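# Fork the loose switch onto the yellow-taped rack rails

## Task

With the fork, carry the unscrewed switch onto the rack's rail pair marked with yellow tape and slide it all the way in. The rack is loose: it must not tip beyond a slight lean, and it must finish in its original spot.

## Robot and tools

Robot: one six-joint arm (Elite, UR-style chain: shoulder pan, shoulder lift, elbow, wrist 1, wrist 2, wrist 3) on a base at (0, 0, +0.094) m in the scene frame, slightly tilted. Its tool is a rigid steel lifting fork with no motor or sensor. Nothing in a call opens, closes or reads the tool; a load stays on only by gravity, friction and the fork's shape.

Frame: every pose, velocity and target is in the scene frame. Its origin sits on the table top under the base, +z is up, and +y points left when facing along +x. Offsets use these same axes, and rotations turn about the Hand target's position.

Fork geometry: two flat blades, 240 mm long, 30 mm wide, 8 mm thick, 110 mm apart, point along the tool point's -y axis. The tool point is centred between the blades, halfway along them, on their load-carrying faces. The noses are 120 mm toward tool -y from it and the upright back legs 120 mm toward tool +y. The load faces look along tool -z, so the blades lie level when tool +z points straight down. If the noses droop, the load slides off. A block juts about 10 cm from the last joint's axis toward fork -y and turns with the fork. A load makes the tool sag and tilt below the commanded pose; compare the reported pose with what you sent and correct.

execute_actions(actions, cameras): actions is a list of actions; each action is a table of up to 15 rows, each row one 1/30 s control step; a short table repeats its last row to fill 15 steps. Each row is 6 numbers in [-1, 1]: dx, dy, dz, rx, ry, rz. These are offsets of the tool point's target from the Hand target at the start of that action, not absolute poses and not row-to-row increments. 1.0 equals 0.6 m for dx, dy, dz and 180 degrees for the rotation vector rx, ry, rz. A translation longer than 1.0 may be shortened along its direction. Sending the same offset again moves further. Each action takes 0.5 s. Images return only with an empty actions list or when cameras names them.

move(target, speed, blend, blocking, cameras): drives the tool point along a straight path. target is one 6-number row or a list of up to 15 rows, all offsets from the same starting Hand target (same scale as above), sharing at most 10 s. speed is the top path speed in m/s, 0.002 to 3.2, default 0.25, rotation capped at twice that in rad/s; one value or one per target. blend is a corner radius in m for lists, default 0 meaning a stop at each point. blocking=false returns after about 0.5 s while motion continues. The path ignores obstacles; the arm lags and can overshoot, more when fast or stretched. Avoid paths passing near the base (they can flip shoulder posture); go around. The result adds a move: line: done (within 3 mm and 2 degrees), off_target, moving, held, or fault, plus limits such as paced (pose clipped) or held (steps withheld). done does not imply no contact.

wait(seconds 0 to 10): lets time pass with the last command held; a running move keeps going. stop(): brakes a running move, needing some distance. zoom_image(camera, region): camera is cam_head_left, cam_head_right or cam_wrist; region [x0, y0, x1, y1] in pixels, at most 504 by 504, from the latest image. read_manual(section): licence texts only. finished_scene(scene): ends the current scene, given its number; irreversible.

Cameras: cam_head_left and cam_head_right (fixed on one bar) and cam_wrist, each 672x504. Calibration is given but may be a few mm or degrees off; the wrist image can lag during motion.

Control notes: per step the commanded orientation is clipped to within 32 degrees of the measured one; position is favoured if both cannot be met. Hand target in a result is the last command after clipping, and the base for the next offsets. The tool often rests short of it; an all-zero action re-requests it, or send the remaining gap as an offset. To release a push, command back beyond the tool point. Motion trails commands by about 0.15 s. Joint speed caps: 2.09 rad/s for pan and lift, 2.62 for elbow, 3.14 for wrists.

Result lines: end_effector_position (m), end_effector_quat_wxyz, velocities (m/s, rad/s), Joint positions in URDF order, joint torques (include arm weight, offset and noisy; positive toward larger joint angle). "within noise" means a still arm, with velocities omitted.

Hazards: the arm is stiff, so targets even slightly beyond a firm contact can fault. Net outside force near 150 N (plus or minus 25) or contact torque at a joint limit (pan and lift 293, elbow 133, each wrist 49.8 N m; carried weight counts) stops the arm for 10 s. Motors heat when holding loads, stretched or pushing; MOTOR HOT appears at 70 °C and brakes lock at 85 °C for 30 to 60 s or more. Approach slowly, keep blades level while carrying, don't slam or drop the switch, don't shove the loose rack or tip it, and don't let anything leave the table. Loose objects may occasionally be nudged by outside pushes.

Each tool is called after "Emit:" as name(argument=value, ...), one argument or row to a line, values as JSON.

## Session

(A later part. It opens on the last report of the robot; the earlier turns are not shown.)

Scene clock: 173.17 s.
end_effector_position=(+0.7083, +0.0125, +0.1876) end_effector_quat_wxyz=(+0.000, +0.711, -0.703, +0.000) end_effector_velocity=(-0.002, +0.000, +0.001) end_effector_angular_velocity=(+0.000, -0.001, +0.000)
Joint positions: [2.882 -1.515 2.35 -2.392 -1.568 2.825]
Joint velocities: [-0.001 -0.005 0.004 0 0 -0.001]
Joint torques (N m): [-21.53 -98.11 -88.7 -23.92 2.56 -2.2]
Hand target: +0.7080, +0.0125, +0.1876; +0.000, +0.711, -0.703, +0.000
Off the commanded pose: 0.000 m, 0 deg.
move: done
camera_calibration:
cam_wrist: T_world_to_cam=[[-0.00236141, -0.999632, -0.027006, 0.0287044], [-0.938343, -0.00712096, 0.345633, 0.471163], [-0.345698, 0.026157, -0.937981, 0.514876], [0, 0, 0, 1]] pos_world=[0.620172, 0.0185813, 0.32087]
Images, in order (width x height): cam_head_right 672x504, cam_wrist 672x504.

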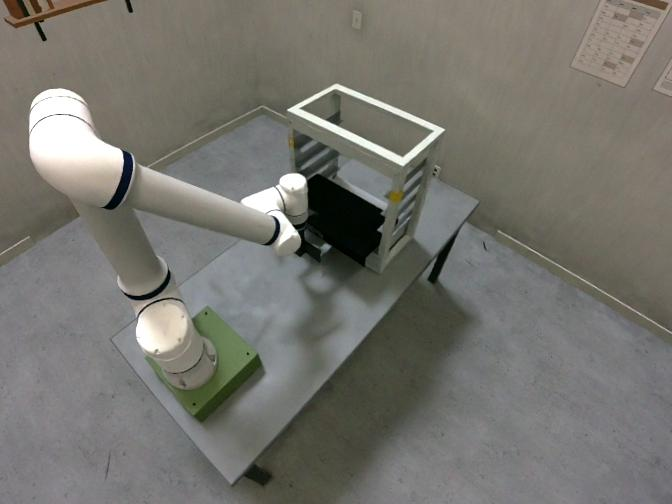

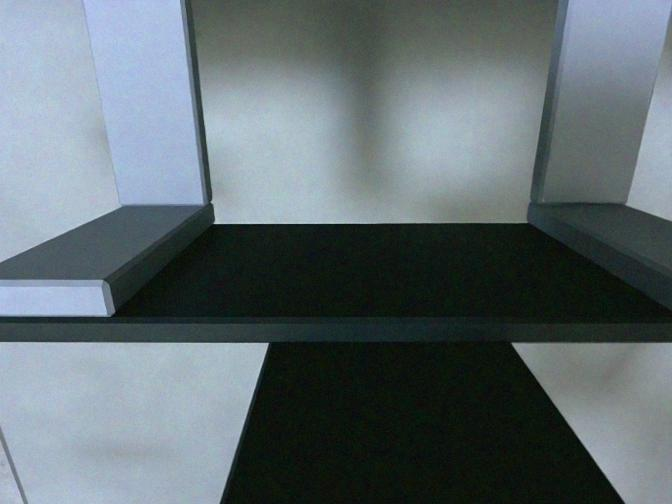

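Emit:
move(
  target=[
    [-0.292,-0.0038,0,0,0,0],
    [-0.292,-0.0038,0.449,0,0,0],
  ],
  speed=[0.08,0.15],
  cameras=["all"],
)

Emit:
zoom_image(
  camera="cam_head_right",
  region=[260, 90, 440, 270],
)

Emit:
zoom_image(
  camera="cam_head_left",
  region=[260, 90, 440, 270],
)

Scene clock: 181.93 s.
end_effector_position=(+0.5328, +0.0102, +0.4568) end_effector_quat_wxyz=(+0.000, +0.711, -0.703, +0.000)
Joint positions: [2.728 -2.151 2.242 -1.649 -1.57 2.671]
Joint torques (N m): [-21.4 -42 -146.36 -18.66 2.78 -2.36]
Hand target: +0.5328, +0.0102, +0.4570; +0.000, +0.711, -0.703, +0.000
Off the commanded pose: 0.000 m, 0 deg.
move: done
camera_calibration:
cam_wrist: T_world_to_cam=[[-0.00226592, -0.999632, -0.0270397, 0.0332385], [-0.938375, -0.00721977, 0.345543, 0.213586], [-0.345611, 0.0261564, -0.938013, 0.706786], [0, 0, 0, 1]] pos_world=[0.444772, 0.0162814, 0.59007]

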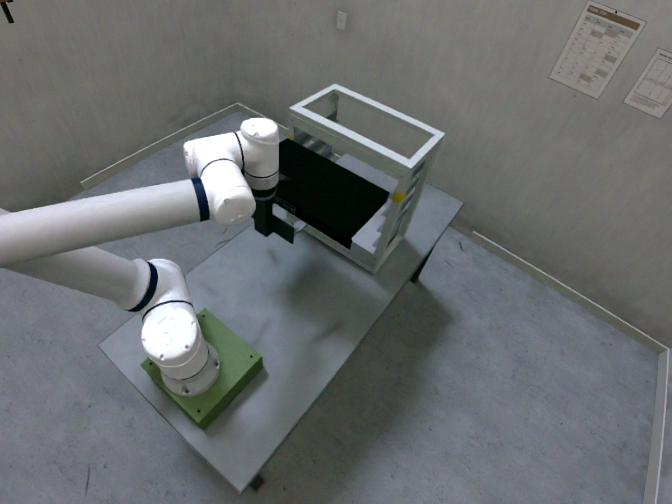

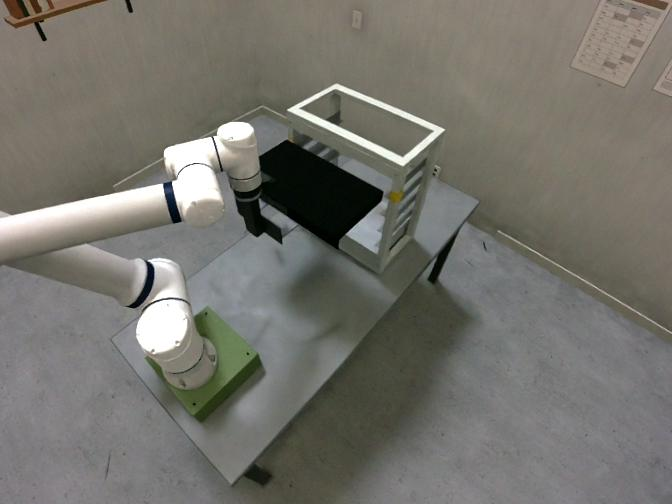

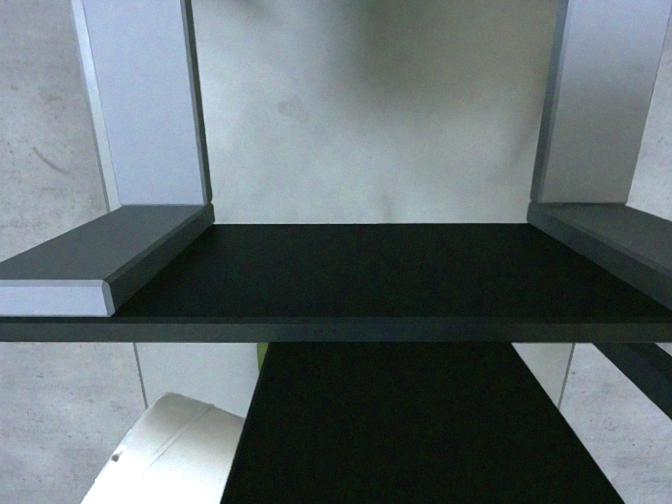

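Scaled by 2.800.

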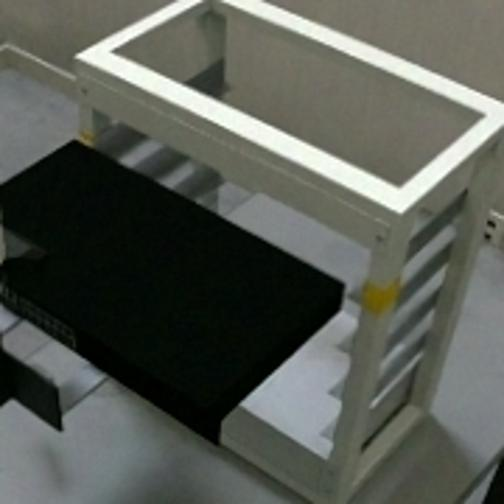

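Scaled by 2.800.

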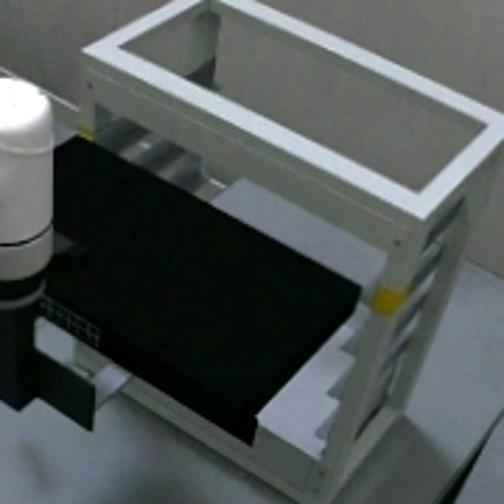

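Emit:
move(
  target=[0.0667,0.0042,0,0,0,0],
  speed=0.07,
  cameras=["cam_head_left","cam_head_right","cam_wrist"],
)

Emit:
zoom_image(
  camera="cam_head_right",
  region=[360, 165, 420, 225],
)

Emit:
zoom_image(
  camera="cam_head_right",
  region=[270, 110, 330, 170],
)

Emit:
zoom_image(
  camera="cam_head_left",
  region=[360, 165, 420, 225],
)

Scene clock: 199.20 s.
end_effector_position=(+0.5727, +0.0127, +0.4571) end_effector_quat_wxyz=(+0.000, +0.711, -0.703, +0.000)
Joint positions: [2.78 -2.061 2.203 -1.699 -1.569 2.723]
Joint torques (N m): [9.17 -23.07 -146.65 -24.19 2.38 3.67]
Hand target: +0.5729, +0.0127, +0.4570; +0.000, +0.711, -0.703, +0.000
Off the commanded pose: 0.000 m, 0 deg.
move: done
camera_calibration:
cam_wrist: T_world_to_cam=[[-0.00226592, -0.999632, -0.0270397, 0.0358332], [-0.938375, -0.00721977, 0.345543, 0.250882], [-0.345611, 0.0261564, -0.938013, 0.720663], [0, 0, 0, 1]] pos_world=[0.484572, 0.0187814, 0.59027]

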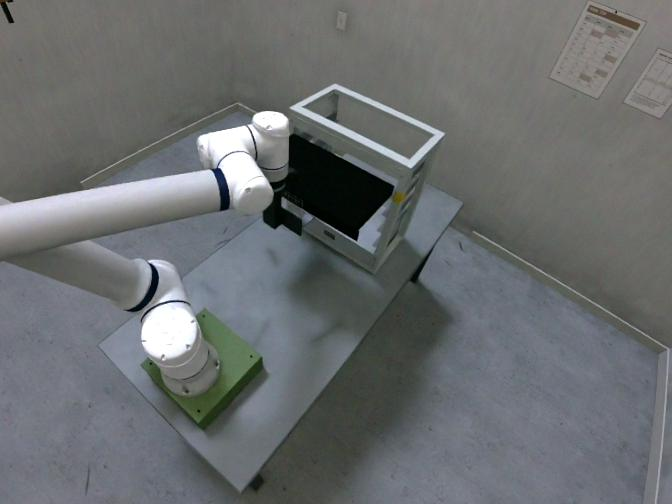

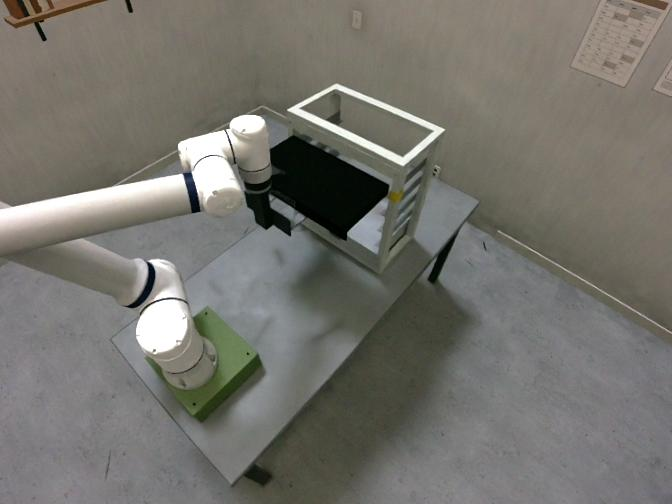

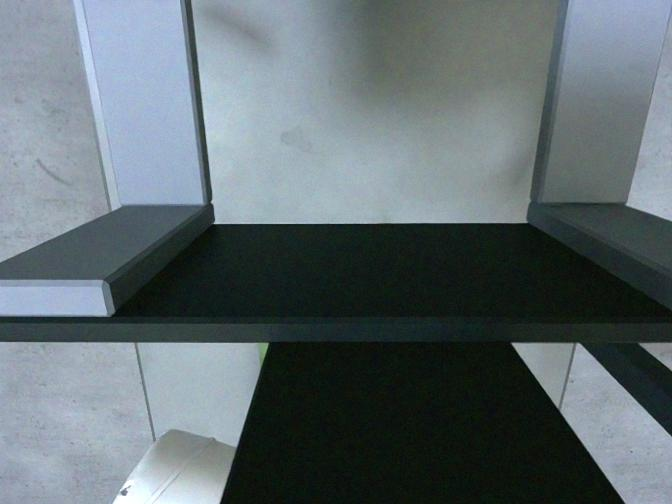

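Scaled by 8.400.

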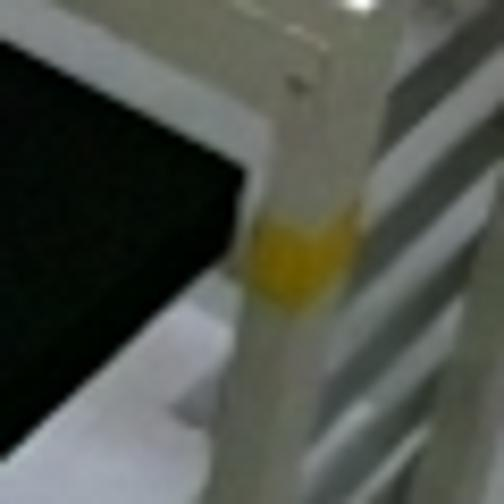

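Scaled by 8.400.

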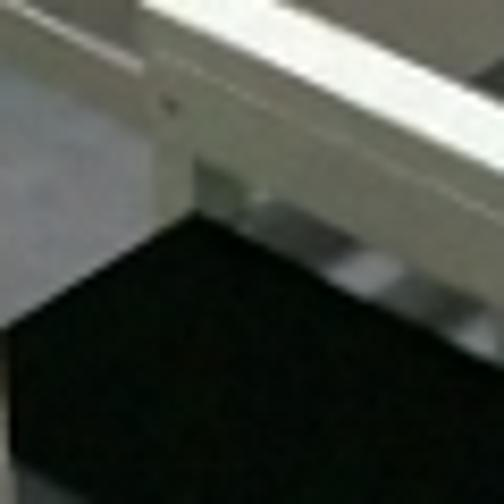

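Scaled by 8.400.

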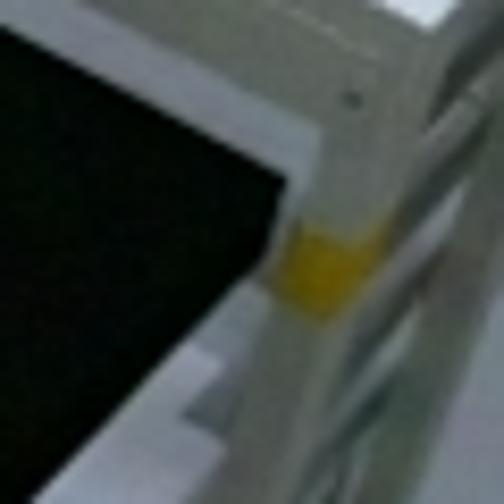

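Emit:
move(
  target=[
    [0,0.0067,0,0,0,0],
    [0.1,0.0082,0,0,0,0],
  ],
  speed=[0.05,0.06],
  cameras=["cam_head_left","cam_head_right"],
)

Emit:
zoom_image(
  camera="cam_head_right",
  region=[270, 100, 420, 250],
)

Emit:
zoom_image(
  camera="cam_head_right",
  region=[360, 165, 420, 225],
)

Scene clock: 208.80 s.
end_effector_position=(+0.6327, +0.0176, +0.4570) end_effector_quat_wxyz=(+0.000, +0.711, -0.703, +0.000)
Joint positions: [2.842 -1.934 2.135 -1.758 -1.568 2.785]
Joint torques (N m): [10.44 -36.51 -144.91 -23.97 2.88 3.33]
Hand target: +0.6329, +0.0176, +0.4570; +0.000, +0.711, -0.703, +0.000
Off the commanded pose: 0.000 m, 0 deg.
move: done
Images, in order (width x height): cam_head_left 672x504, cam_head_right 672x504.

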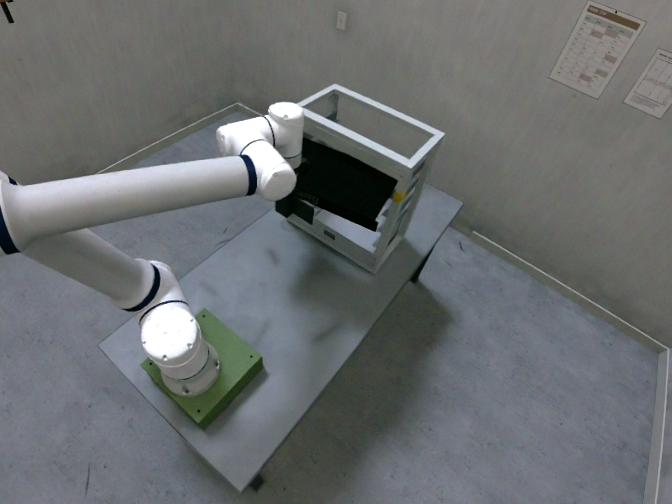

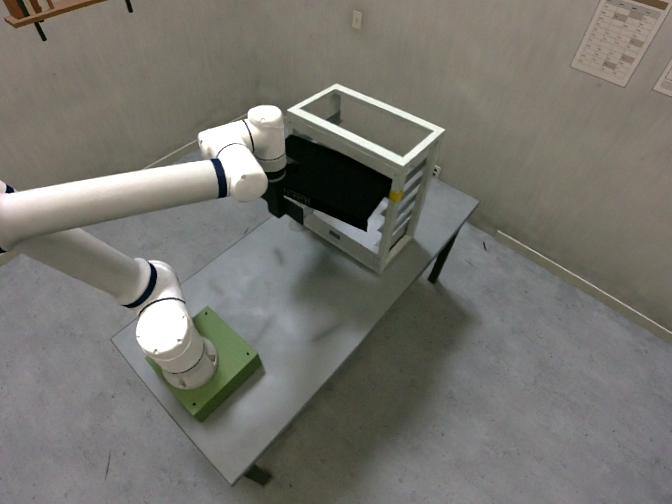

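Scaled by 3.360.

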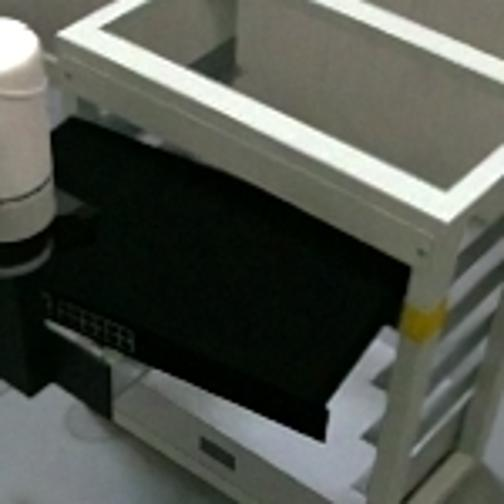

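Scaled by 8.400.

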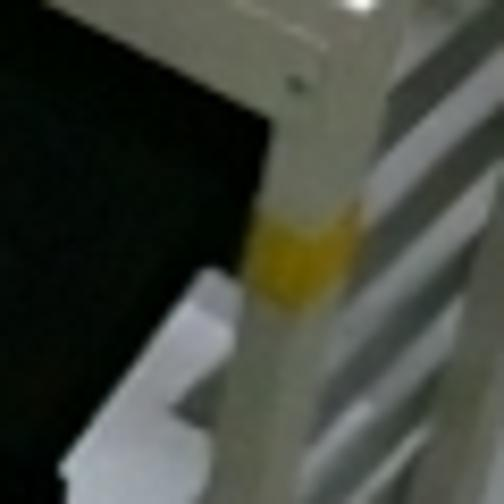

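Emit:
move(
  target=[-0.1,-0.0082,0,0,0,0],
  speed=0.08,
  cameras=["cam_head_left","cam_head_right","cam_wrist"],
)

Emit:
zoom_image(
  camera="cam_head_right",
  region=[360, 165, 420, 225],
)

Emit:
zoom_image(
  camera="cam_head_right",
  region=[270, 110, 330, 170],
)

Emit:
zoom_image(
  camera="cam_head_left",
  region=[350, 150, 420, 220],
)

Emit:
zoom_image(
  camera="cam_head_right",
  region=[330, 190, 390, 250],
)

Scene clock: 217.40 s.
end_effector_position=(+0.5730, +0.0127, +0.4570) end_effector_quat_wxyz=(+0.000, +0.711, -0.703, +0.000)
Joint positions: [2.78 -2.06 2.202 -1.699 -1.569 2.723]
Joint torques (N m): [-22.32 -51.77 -119.56 -17.91 4.24 -2.58]
Hand target: +0.5729, +0.0127, +0.4570; +0.000, +0.711, -0.703, +0.000
Off the commanded pose: 0.000 m, 0 deg.
move: done
camera_calibration:
cam_wrist: T_world_to_cam=[[-0.00236141, -0.999632, -0.027006, 0.0359604], [-0.938343, -0.00712096, 0.345633, 0.251187], [-0.345698, 0.026157, -0.937981, 0.720822], [0, 0, 0, 1]] pos_world=[0.484972, 0.0188813, 0.59027]

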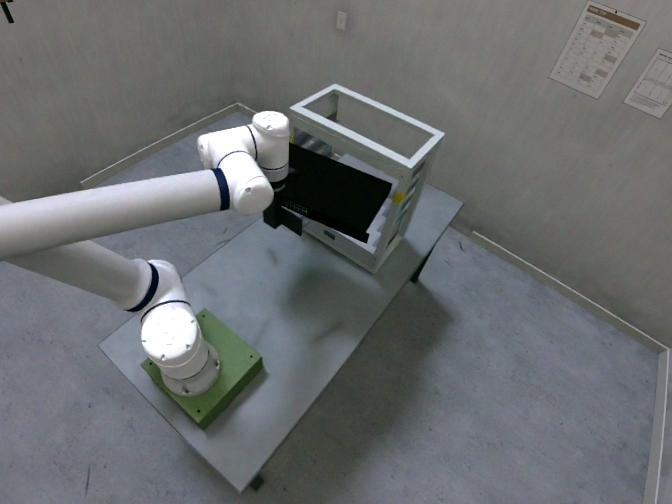

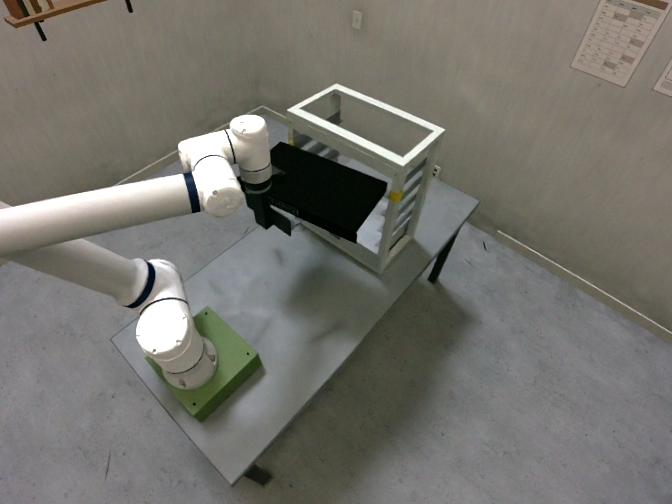

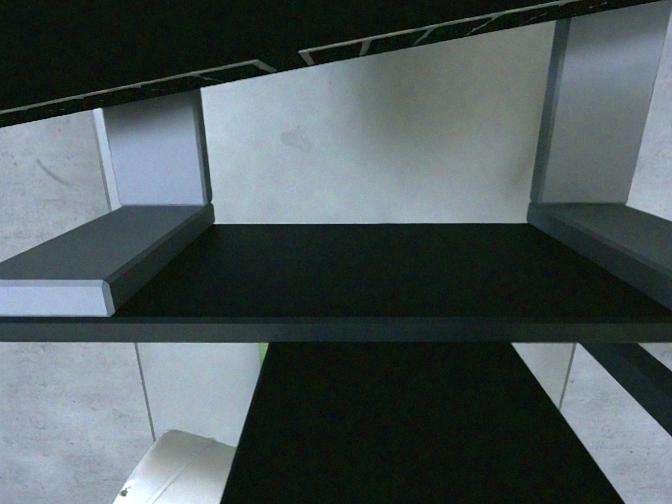

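Scaled by 8.400.

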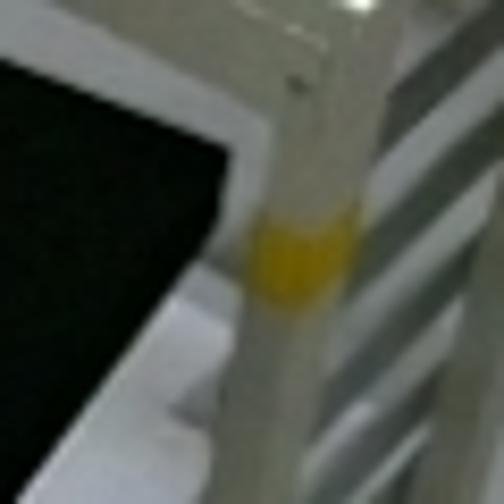

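Scaled by 8.400.

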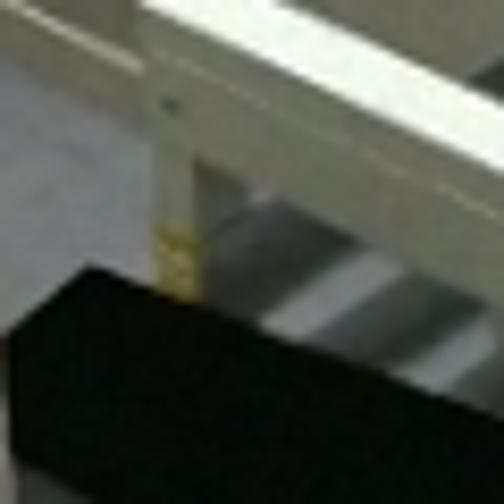

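Scaled by 7.200.

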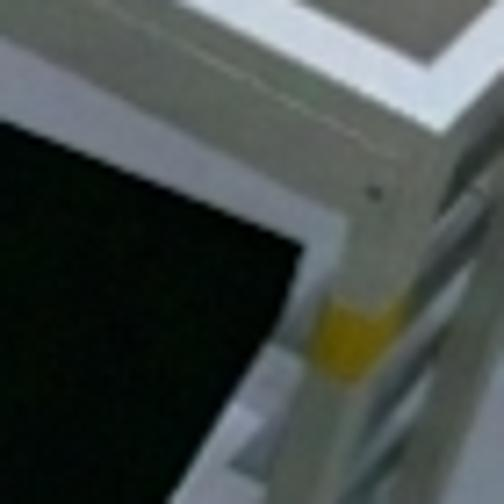

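Scaled by 8.400.

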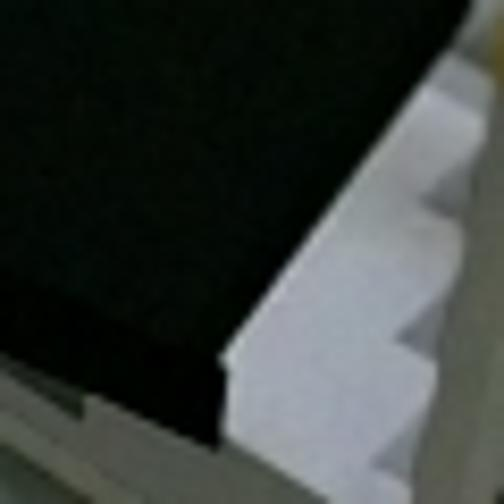

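Emit:
move(
  target=[0.0,0.0297,0,0,0,-0.05],
  speed=0.08,
  cameras=["cam_head_left","cam_head_right"],
)

Emit:
zoom_image(
  camera="cam_head_right",
  region=[360, 165, 420, 225],
)

Emit:
zoom_image(
  camera="cam_head_right",
  region=[270, 110, 330, 170],
)

Scene clock: 226.07 s.
end_effector_position=(+0.5729, +0.0305, +0.4570) end_effector_quat_wxyz=(+0.000, -0.654, +0.757, +0.000)
Joint positions: [2.878 -2.052 2.198 -1.704 -1.568 2.978]
Joint torques (N m): [9.7 -23.22 -145.82 -23.38 -1.25 3.71]
Hand target: +0.5729, +0.0305, +0.4570; +0.000, -0.654, +0.757, +0.000
Off the commanded pose: 0.000 m, 0 deg.
move: done
Images, in order (width x height): cam_head_left 672x504, cam_head_right 672x504.

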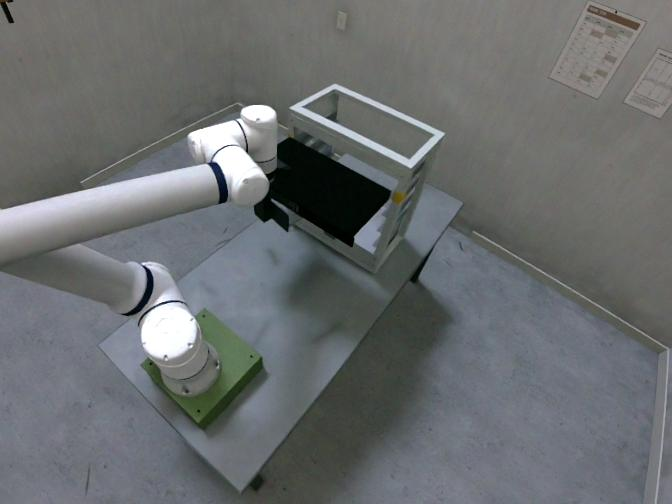

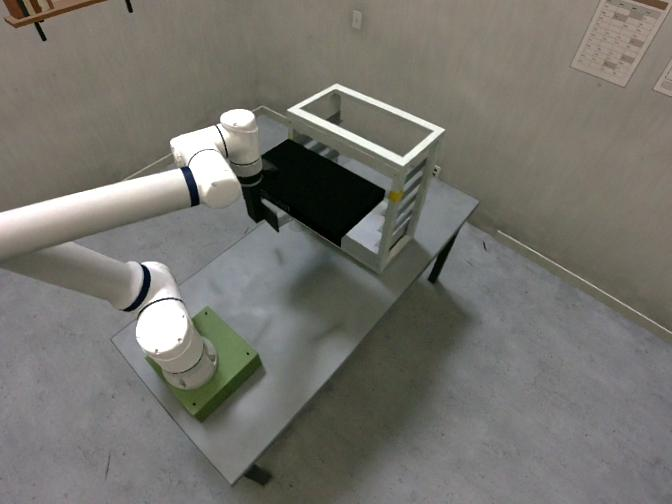

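Scaled by 8.400.

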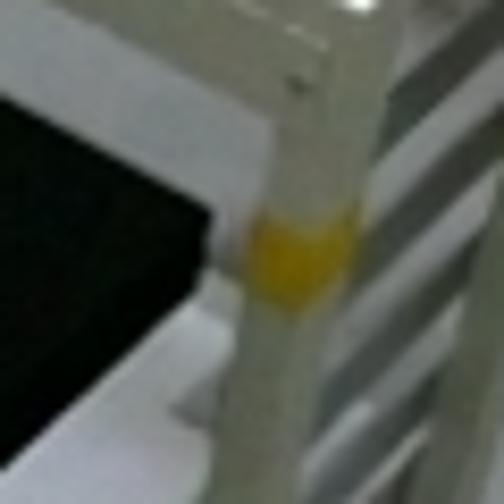

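Scaled by 8.400.

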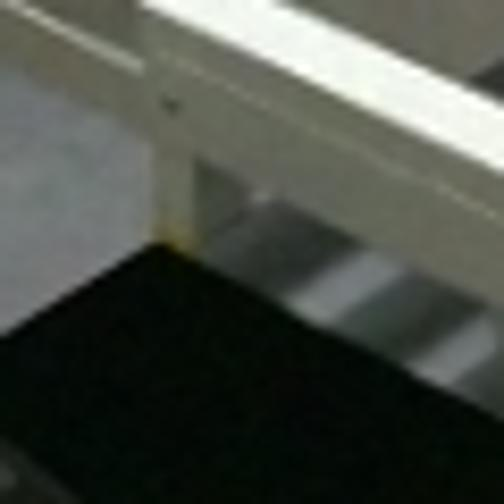

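Emit:
move(
  target=[0.07,0.0025,0,0,0,0],
  speed=0.06,
  cameras=["cam_wrist"],
)

Emit:
move(
  target=[0.03,0.0005,0,0,0,0],
  speed=0.05,
  cameras=["cam_head_left","cam_head_right","cam_wrist"],
)

Emit:
zoom_image(
  camera="cam_head_right",
  region=[360, 165, 420, 225],
)

Emit:
zoom_image(
  camera="cam_head_right",
  region=[270, 110, 330, 170],
)

Scene clock: 233.53 s.
end_effector_position=(+0.6147, +0.0320, +0.4570) end_effector_quat_wxyz=(+0.000, -0.654, +0.757, +0.000)
Joint positions: [2.911 -1.963 2.151 -1.746 -1.567 3.011]
Joint torques (N m): [10.4 -32.89 -145.19 -23.73 -0.03 3.55]
Hand target: +0.6149, +0.0320, +0.4570; +0.000, -0.654, +0.757, +0.000
Off the commanded pose: 0.000 m, 0 deg.
move: done
camera_calibration:
cam_wrist: T_world_to_cam=[[-0.158666, -0.986961, -0.0270819, 0.151018], [-0.927921, 0.139691, 0.345614, 0.279297], [-0.337325, 0.0799672, -0.937986, 0.727846], [0, 0, 0, 1]] pos_world=[0.528648, 0.0518302, 0.59027]
Images, in order (width x height): cam_wrist 672x504.

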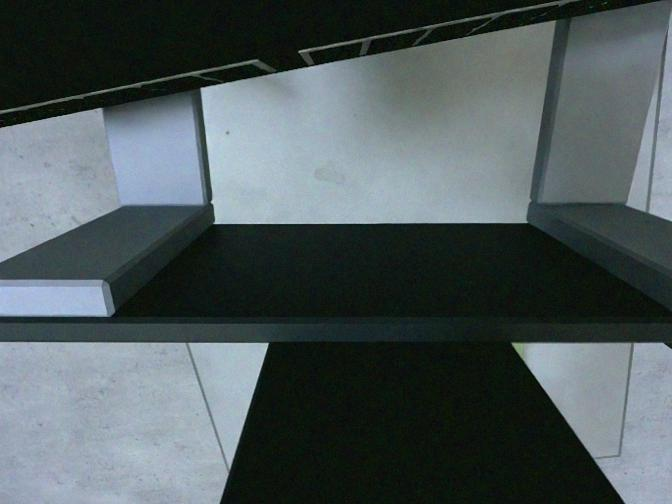

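Scene clock: 234.43 s.
end_effector_position=(+0.6327, +0.0323, +0.4570) end_effector_quat_wxyz=(+0.000, -0.654, +0.757, +0.000)
Joint positions: [2.922 -1.926 2.13 -1.761 -1.567 3.022]
Joint torques (N m): [10.47 -39.01 -144.49 -23.48 1.96 3.51]
Hand target: +0.6329, +0.0323, +0.4570; +0.000, -0.654, +0.757, +0.000
Off the commanded pose: 0.000 m, 0 deg.
move: done
camera_calibration:
cam_wrist: T_world_to_cam=[[-0.158666, -0.986961, -0.0270819, 0.154171], [-0.927921, 0.139691, 0.345614, 0.295958], [-0.337325, 0.0799672, -0.937986, 0.733894], [0, 0, 0, 1]] pos_world=[0.546648, 0.0521302, 0.59027]

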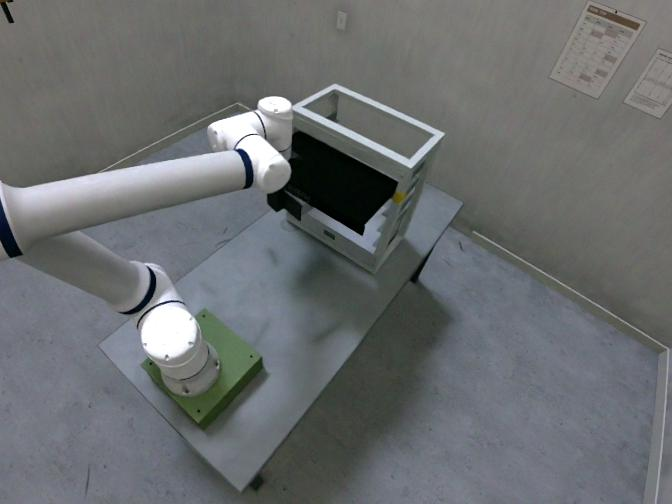

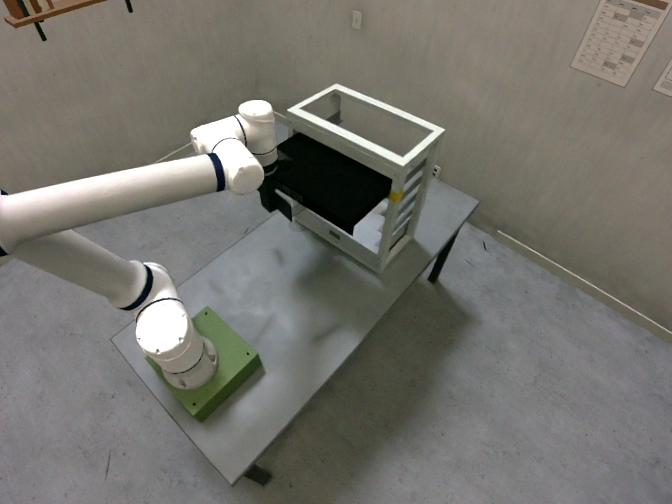

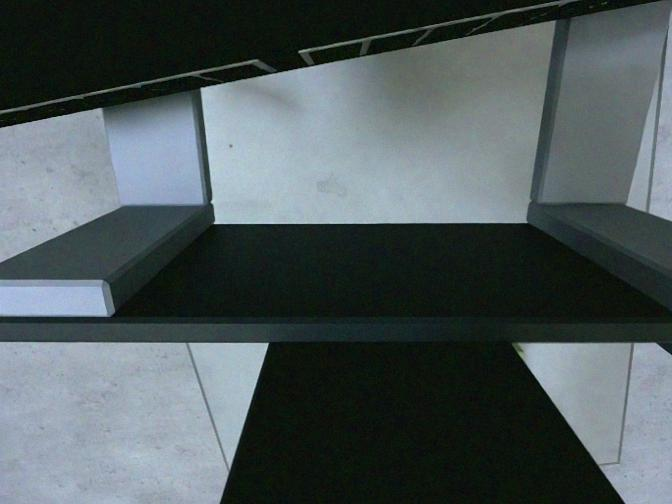

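Scaled by 8.400.

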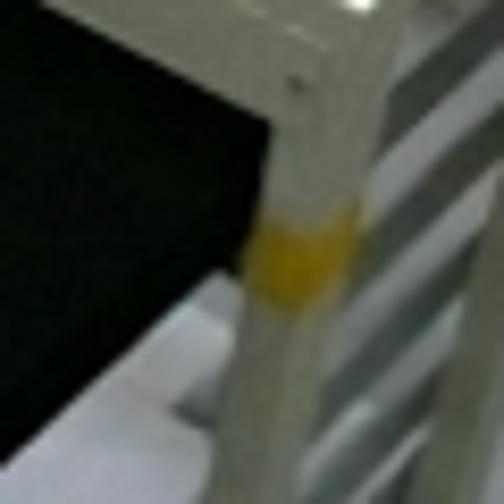

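Scaled by 8.400.

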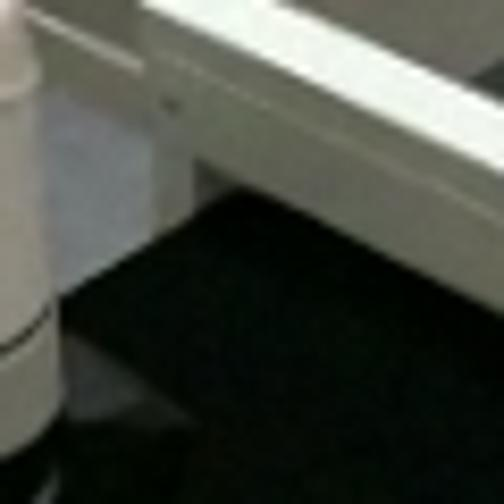

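Emit:
move(
  target=[0.0833,0.0012,0,0,0,0],
  speed=0.06,
  cameras=["cam_wrist"],
)

Emit:
move(
  target=[0.0833,0.0012,0,0,0,0],
  speed=0.06,
  cameras=["cam_head_right","cam_wrist"],
)

Emit:
zoom_image(
  camera="cam_head_right",
  region=[260, 90, 430, 260],
)

Scene clock: 240.13 s.
end_effector_position=(+0.6827, +0.0331, +0.4570) end_effector_quat_wxyz=(+0.000, -0.654, +0.757, +0.000)
Joint positions: [2.949 -1.829 2.066 -1.794 -1.567 3.049]
Joint torques (N m): [9.37 -53.44 -144.54 -23.39 0.27 3.65]
Hand target: +0.6828, +0.0331, +0.4570; +0.000, -0.654, +0.757, +0.000
Off the commanded pose: 0.000 m, 0 deg.
move: done
camera_calibration:
cam_wrist: T_world_to_cam=[[-0.158666, -0.986961, -0.0270819, 0.162893], [-0.927921, 0.139691, 0.345614, 0.342242], [-0.337325, 0.0799672, -0.937986, 0.750696], [0, 0, 0, 1]] pos_world=[0.596648, 0.0529302, 0.59027]
Images, in order (width x height): cam_wrist 672x504.

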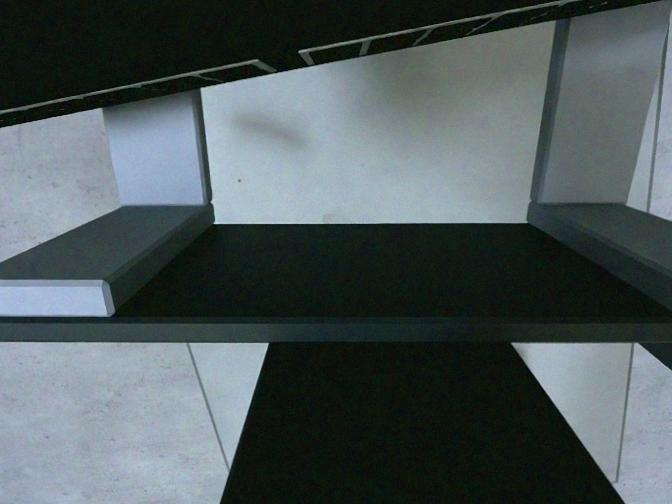

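Scene clock: 241.43 s.
end_effector_position=(+0.7326, +0.0338, +0.4570) end_effector_quat_wxyz=(+0.000, -0.654, +0.757, +0.000)
Joint positions: [2.971 -1.736 1.996 -1.817 -1.566 3.071]
Joint torques (N m): [8.23 -60.3 -142.95 -23.5 0.2 3.62]
Hand target: +0.7328, +0.0338, +0.4570; +0.000, -0.654, +0.757, +0.000
Off the commanded pose: 0.000 m, 0 deg.
move: done
camera_calibration:
cam_wrist: T_world_to_cam=[[-0.158666, -0.986961, -0.0270819, 0.171502], [-0.927921, 0.139691, 0.345614, 0.388448], [-0.337325, 0.0799672, -0.937986, 0.767473], [0, 0, 0, 1]] pos_world=[0.646548, 0.0536302, 0.59027]
Images, in order (width x height): cam_head_right 672x504, cam_wrist 672x504.

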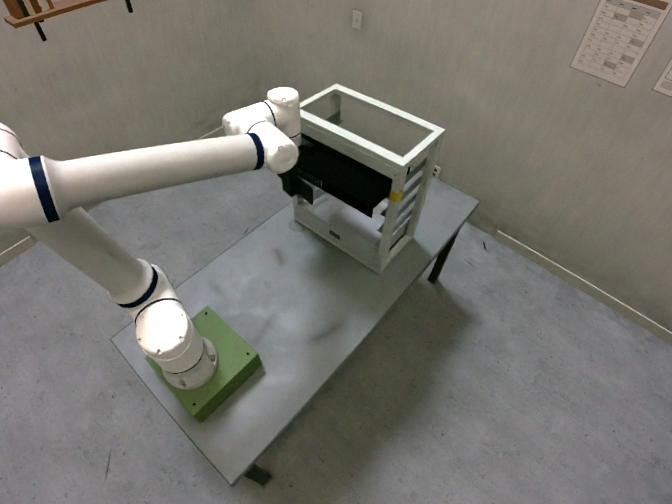

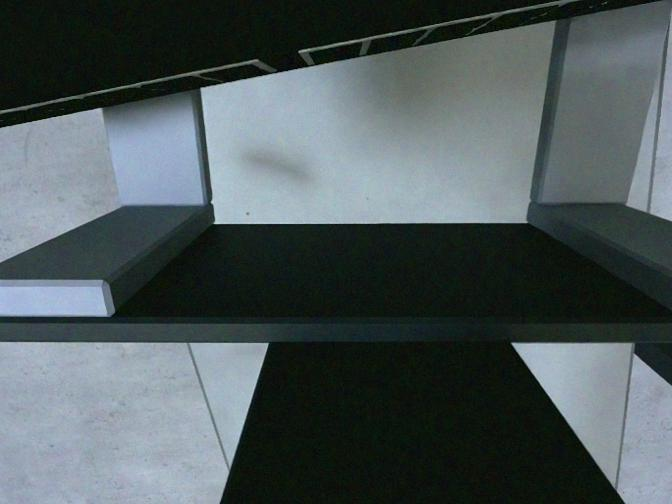

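Scaled by 2.965.

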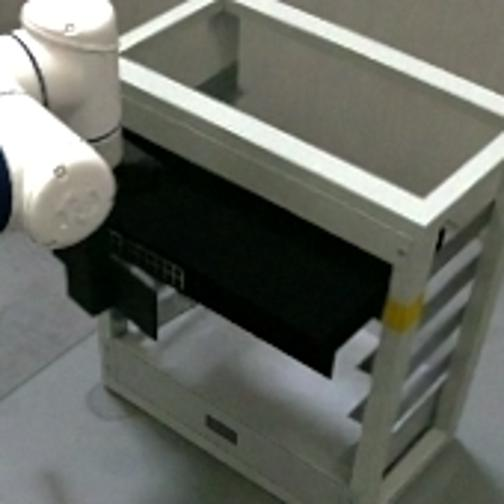

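Emit:
move(
  target=[
    [0.14,0.002,0,0,0,0],
    [0.14,0.002,-0.028,0,0,0],
  ],
  speed=[0.06,0.03],
  cameras=["cam_wrist"],
)

Emit:
move(
  target=[0,0,-0.02,0,0,0],
  speed=0.03,
  cameras=["cam_head_right","cam_wrist"],
)

Emit:
zoom_image(
  camera="cam_head_right",
  region=[260, 90, 430, 260],
)

Scene clock: 246.70 s.
end_effector_position=(+0.8169, +0.0350, +0.4406) end_effector_quat_wxyz=(+0.001, -0.654, +0.757, +0.000)
Joint positions: [3.001 -1.581 1.888 -1.865 -1.566 3.101]
Joint torques (N m): [7.05 -65.09 -89.81 -13.35 0.13 2.81]
Hand target: +0.8168, +0.0350, +0.4402; +0.000, -0.654, +0.757, +0.000
Off the commanded pose: 0.000 m, 0 deg.
move: done
camera_calibration:
cam_wrist: T_world_to_cam=[[-0.158638, -0.986967, -0.0270186, 0.185558], [-0.928001, 0.139705, 0.345395, 0.47239], [-0.337119, 0.079866, -0.938068, 0.780239], [0, 0, 0, 1]] pos_world=[0.730848, 0.0548303, 0.57377]
Images, in order (width x height): cam_wrist 672x504.

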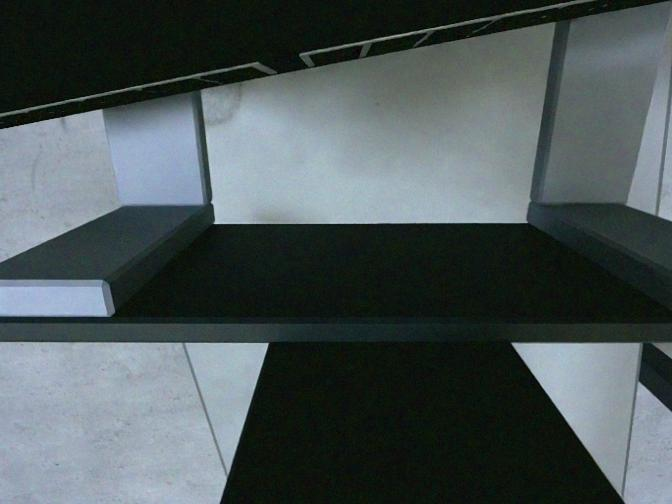

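Scene clock: 247.53 s.
end_effector_position=(+0.8168, +0.0350, +0.4284) end_effector_quat_wxyz=(+0.000, -0.654, +0.757, +0.000)
Joint positions: [3.001 -1.575 1.905 -1.887 -1.566 3.101]
Joint torques (N m): [7.66 -48.54 -74.17 -10.52 -0.04 3.54]
Hand target: +0.8168, +0.0350, +0.4282; +0.000, -0.654, +0.757, +0.000
Off the commanded pose: 0.000 m, 0 deg.
move: done
camera_calibration:
cam_wrist: T_world_to_cam=[[-0.158666, -0.986961, -0.0270819, 0.185271], [-0.927921, 0.139691, 0.345614, 0.476296], [-0.337325, 0.0799672, -0.937986, 0.768953], [0, 0, 0, 1]] pos_world=[0.730748, 0.0548302, 0.56167]
Images, in order (width x height): cam_head_right 672x504, cam_wrist 672x504.

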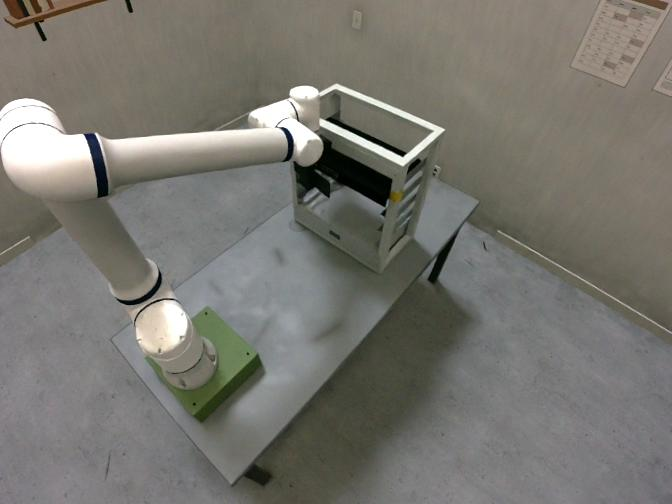

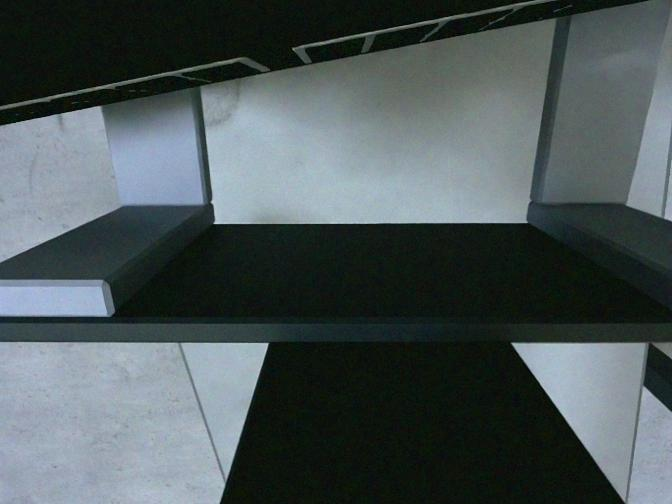

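Scaled by 2.965.

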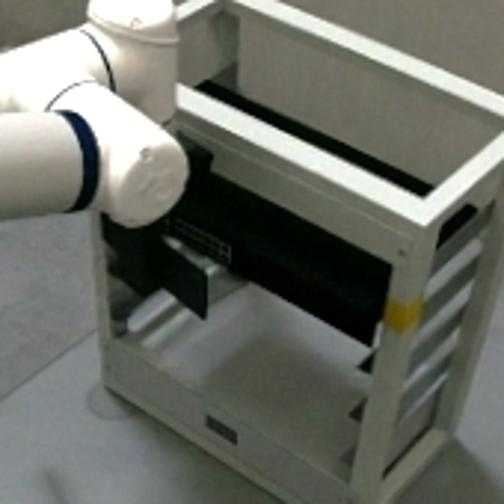

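Emit:
move(
  target=[
    [0,0,-0.014,0,0,0],
    [-0.4,-0.02,-0.014,0,0,0],
    [-0.38,-0.0383,0.0613,0,0,0.051],
  ],
  speed=[0.04,0.14,0.15],
  blend=[0,0.01,0],
  cameras=["cam_head_right","cam_wrist"],
)

Emit:
zoom_image(
  camera="cam_head_right",
  region=[260, 90, 430, 260],
)

Scene clock: 257.57 s.
end_effector_position=(+0.5888, +0.0120, +0.4650) end_effector_quat_wxyz=(+0.000, +0.712, -0.702, +0.000)
Joint positions: [2.793 -2.028 2.173 -1.702 -1.569 2.733]
Joint torques (N m): [-22.61 -1.26 -101.71 -5.34 2.05 -2.15]
Hand target: +0.5888, +0.0120, +0.4650; +0.000, +0.712, -0.702, +0.000
Off the commanded pose: 0.000 m, 0 deg.
move: done
camera_calibration:
cam_wrist: T_world_to_cam=[[0.000611078, -0.999635, -0.0270036, 0.0337251], [-0.938329, -0.00990952, 0.345602, 0.263251], [-0.345743, 0.0251271, -0.937993, 0.733736], [0, 0, 0, 1]] pos_world=[0.50068, 0.0178848, 0.59817]
Images, in order (width x height): cam_head_right 672x504, cam_wrist 672x504.

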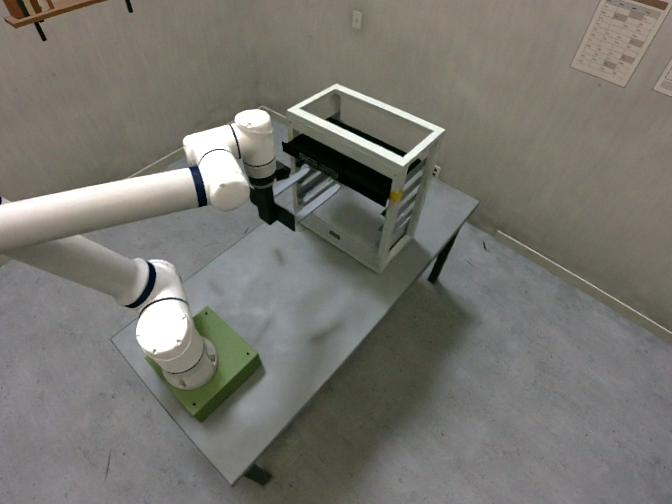

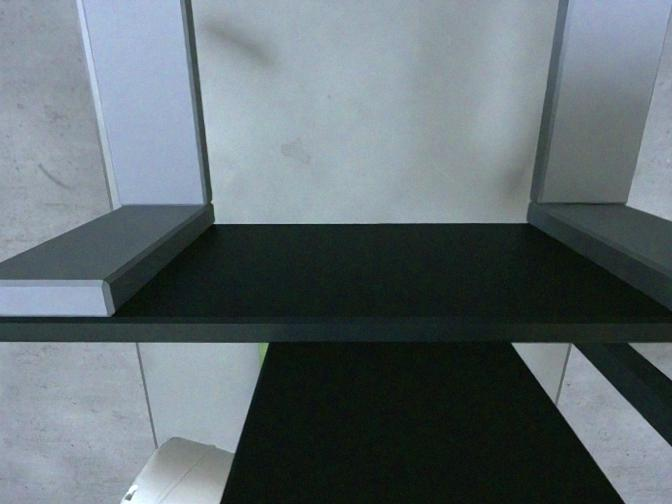

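Scaled by 2.965.

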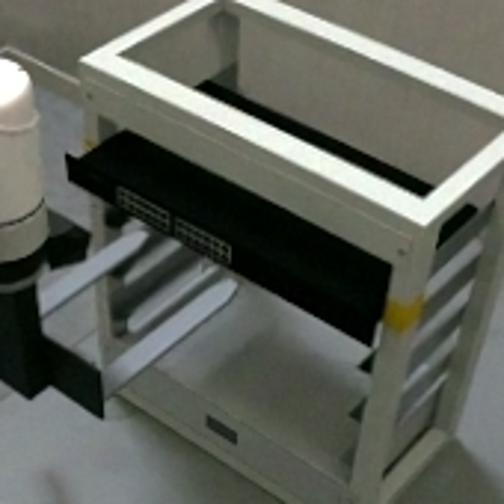

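Emit:
move(
  target=[0.06,0.0008,0,0,0,0],
  speed=0.06,
  cameras=["cam_head_right"],
)

Emit:
zoom_image(
  camera="cam_head_right",
  region=[260, 90, 430, 260],
)

Scene clock: 261.60 s.
end_effector_position=(+0.6246, +0.0125, +0.4650) end_effector_quat_wxyz=(+0.000, +0.712, -0.702, +0.000)
Joint positions: [2.824 -1.953 2.132 -1.736 -1.568 2.764]
Joint torques (N m): [5.53 -8.74 -112.17 -16.6 0.53 5.96]
Hand target: +0.6248, +0.0125, +0.4650; +0.000, +0.712, -0.702, +0.000
Off the commanded pose: 0.000 m, 0 deg.
move: done
Images, in order (width x height): cam_head_right 672x504.

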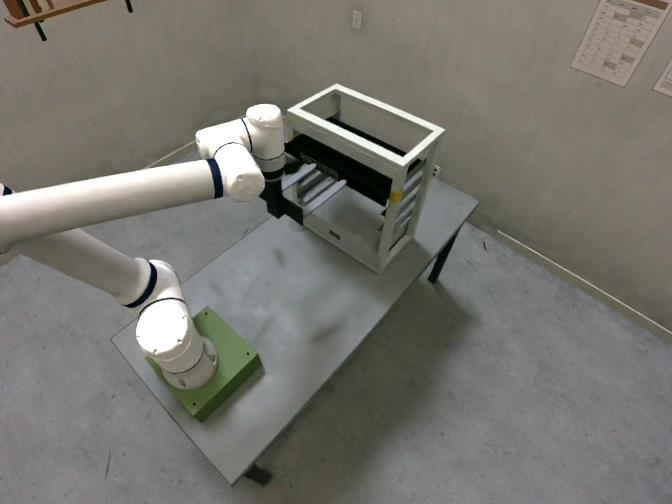

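Scaled by 2.965.

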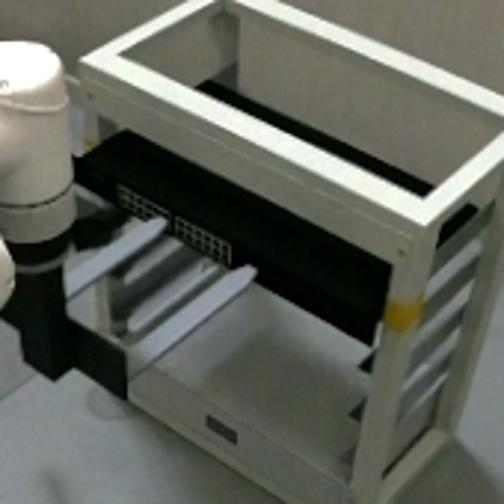

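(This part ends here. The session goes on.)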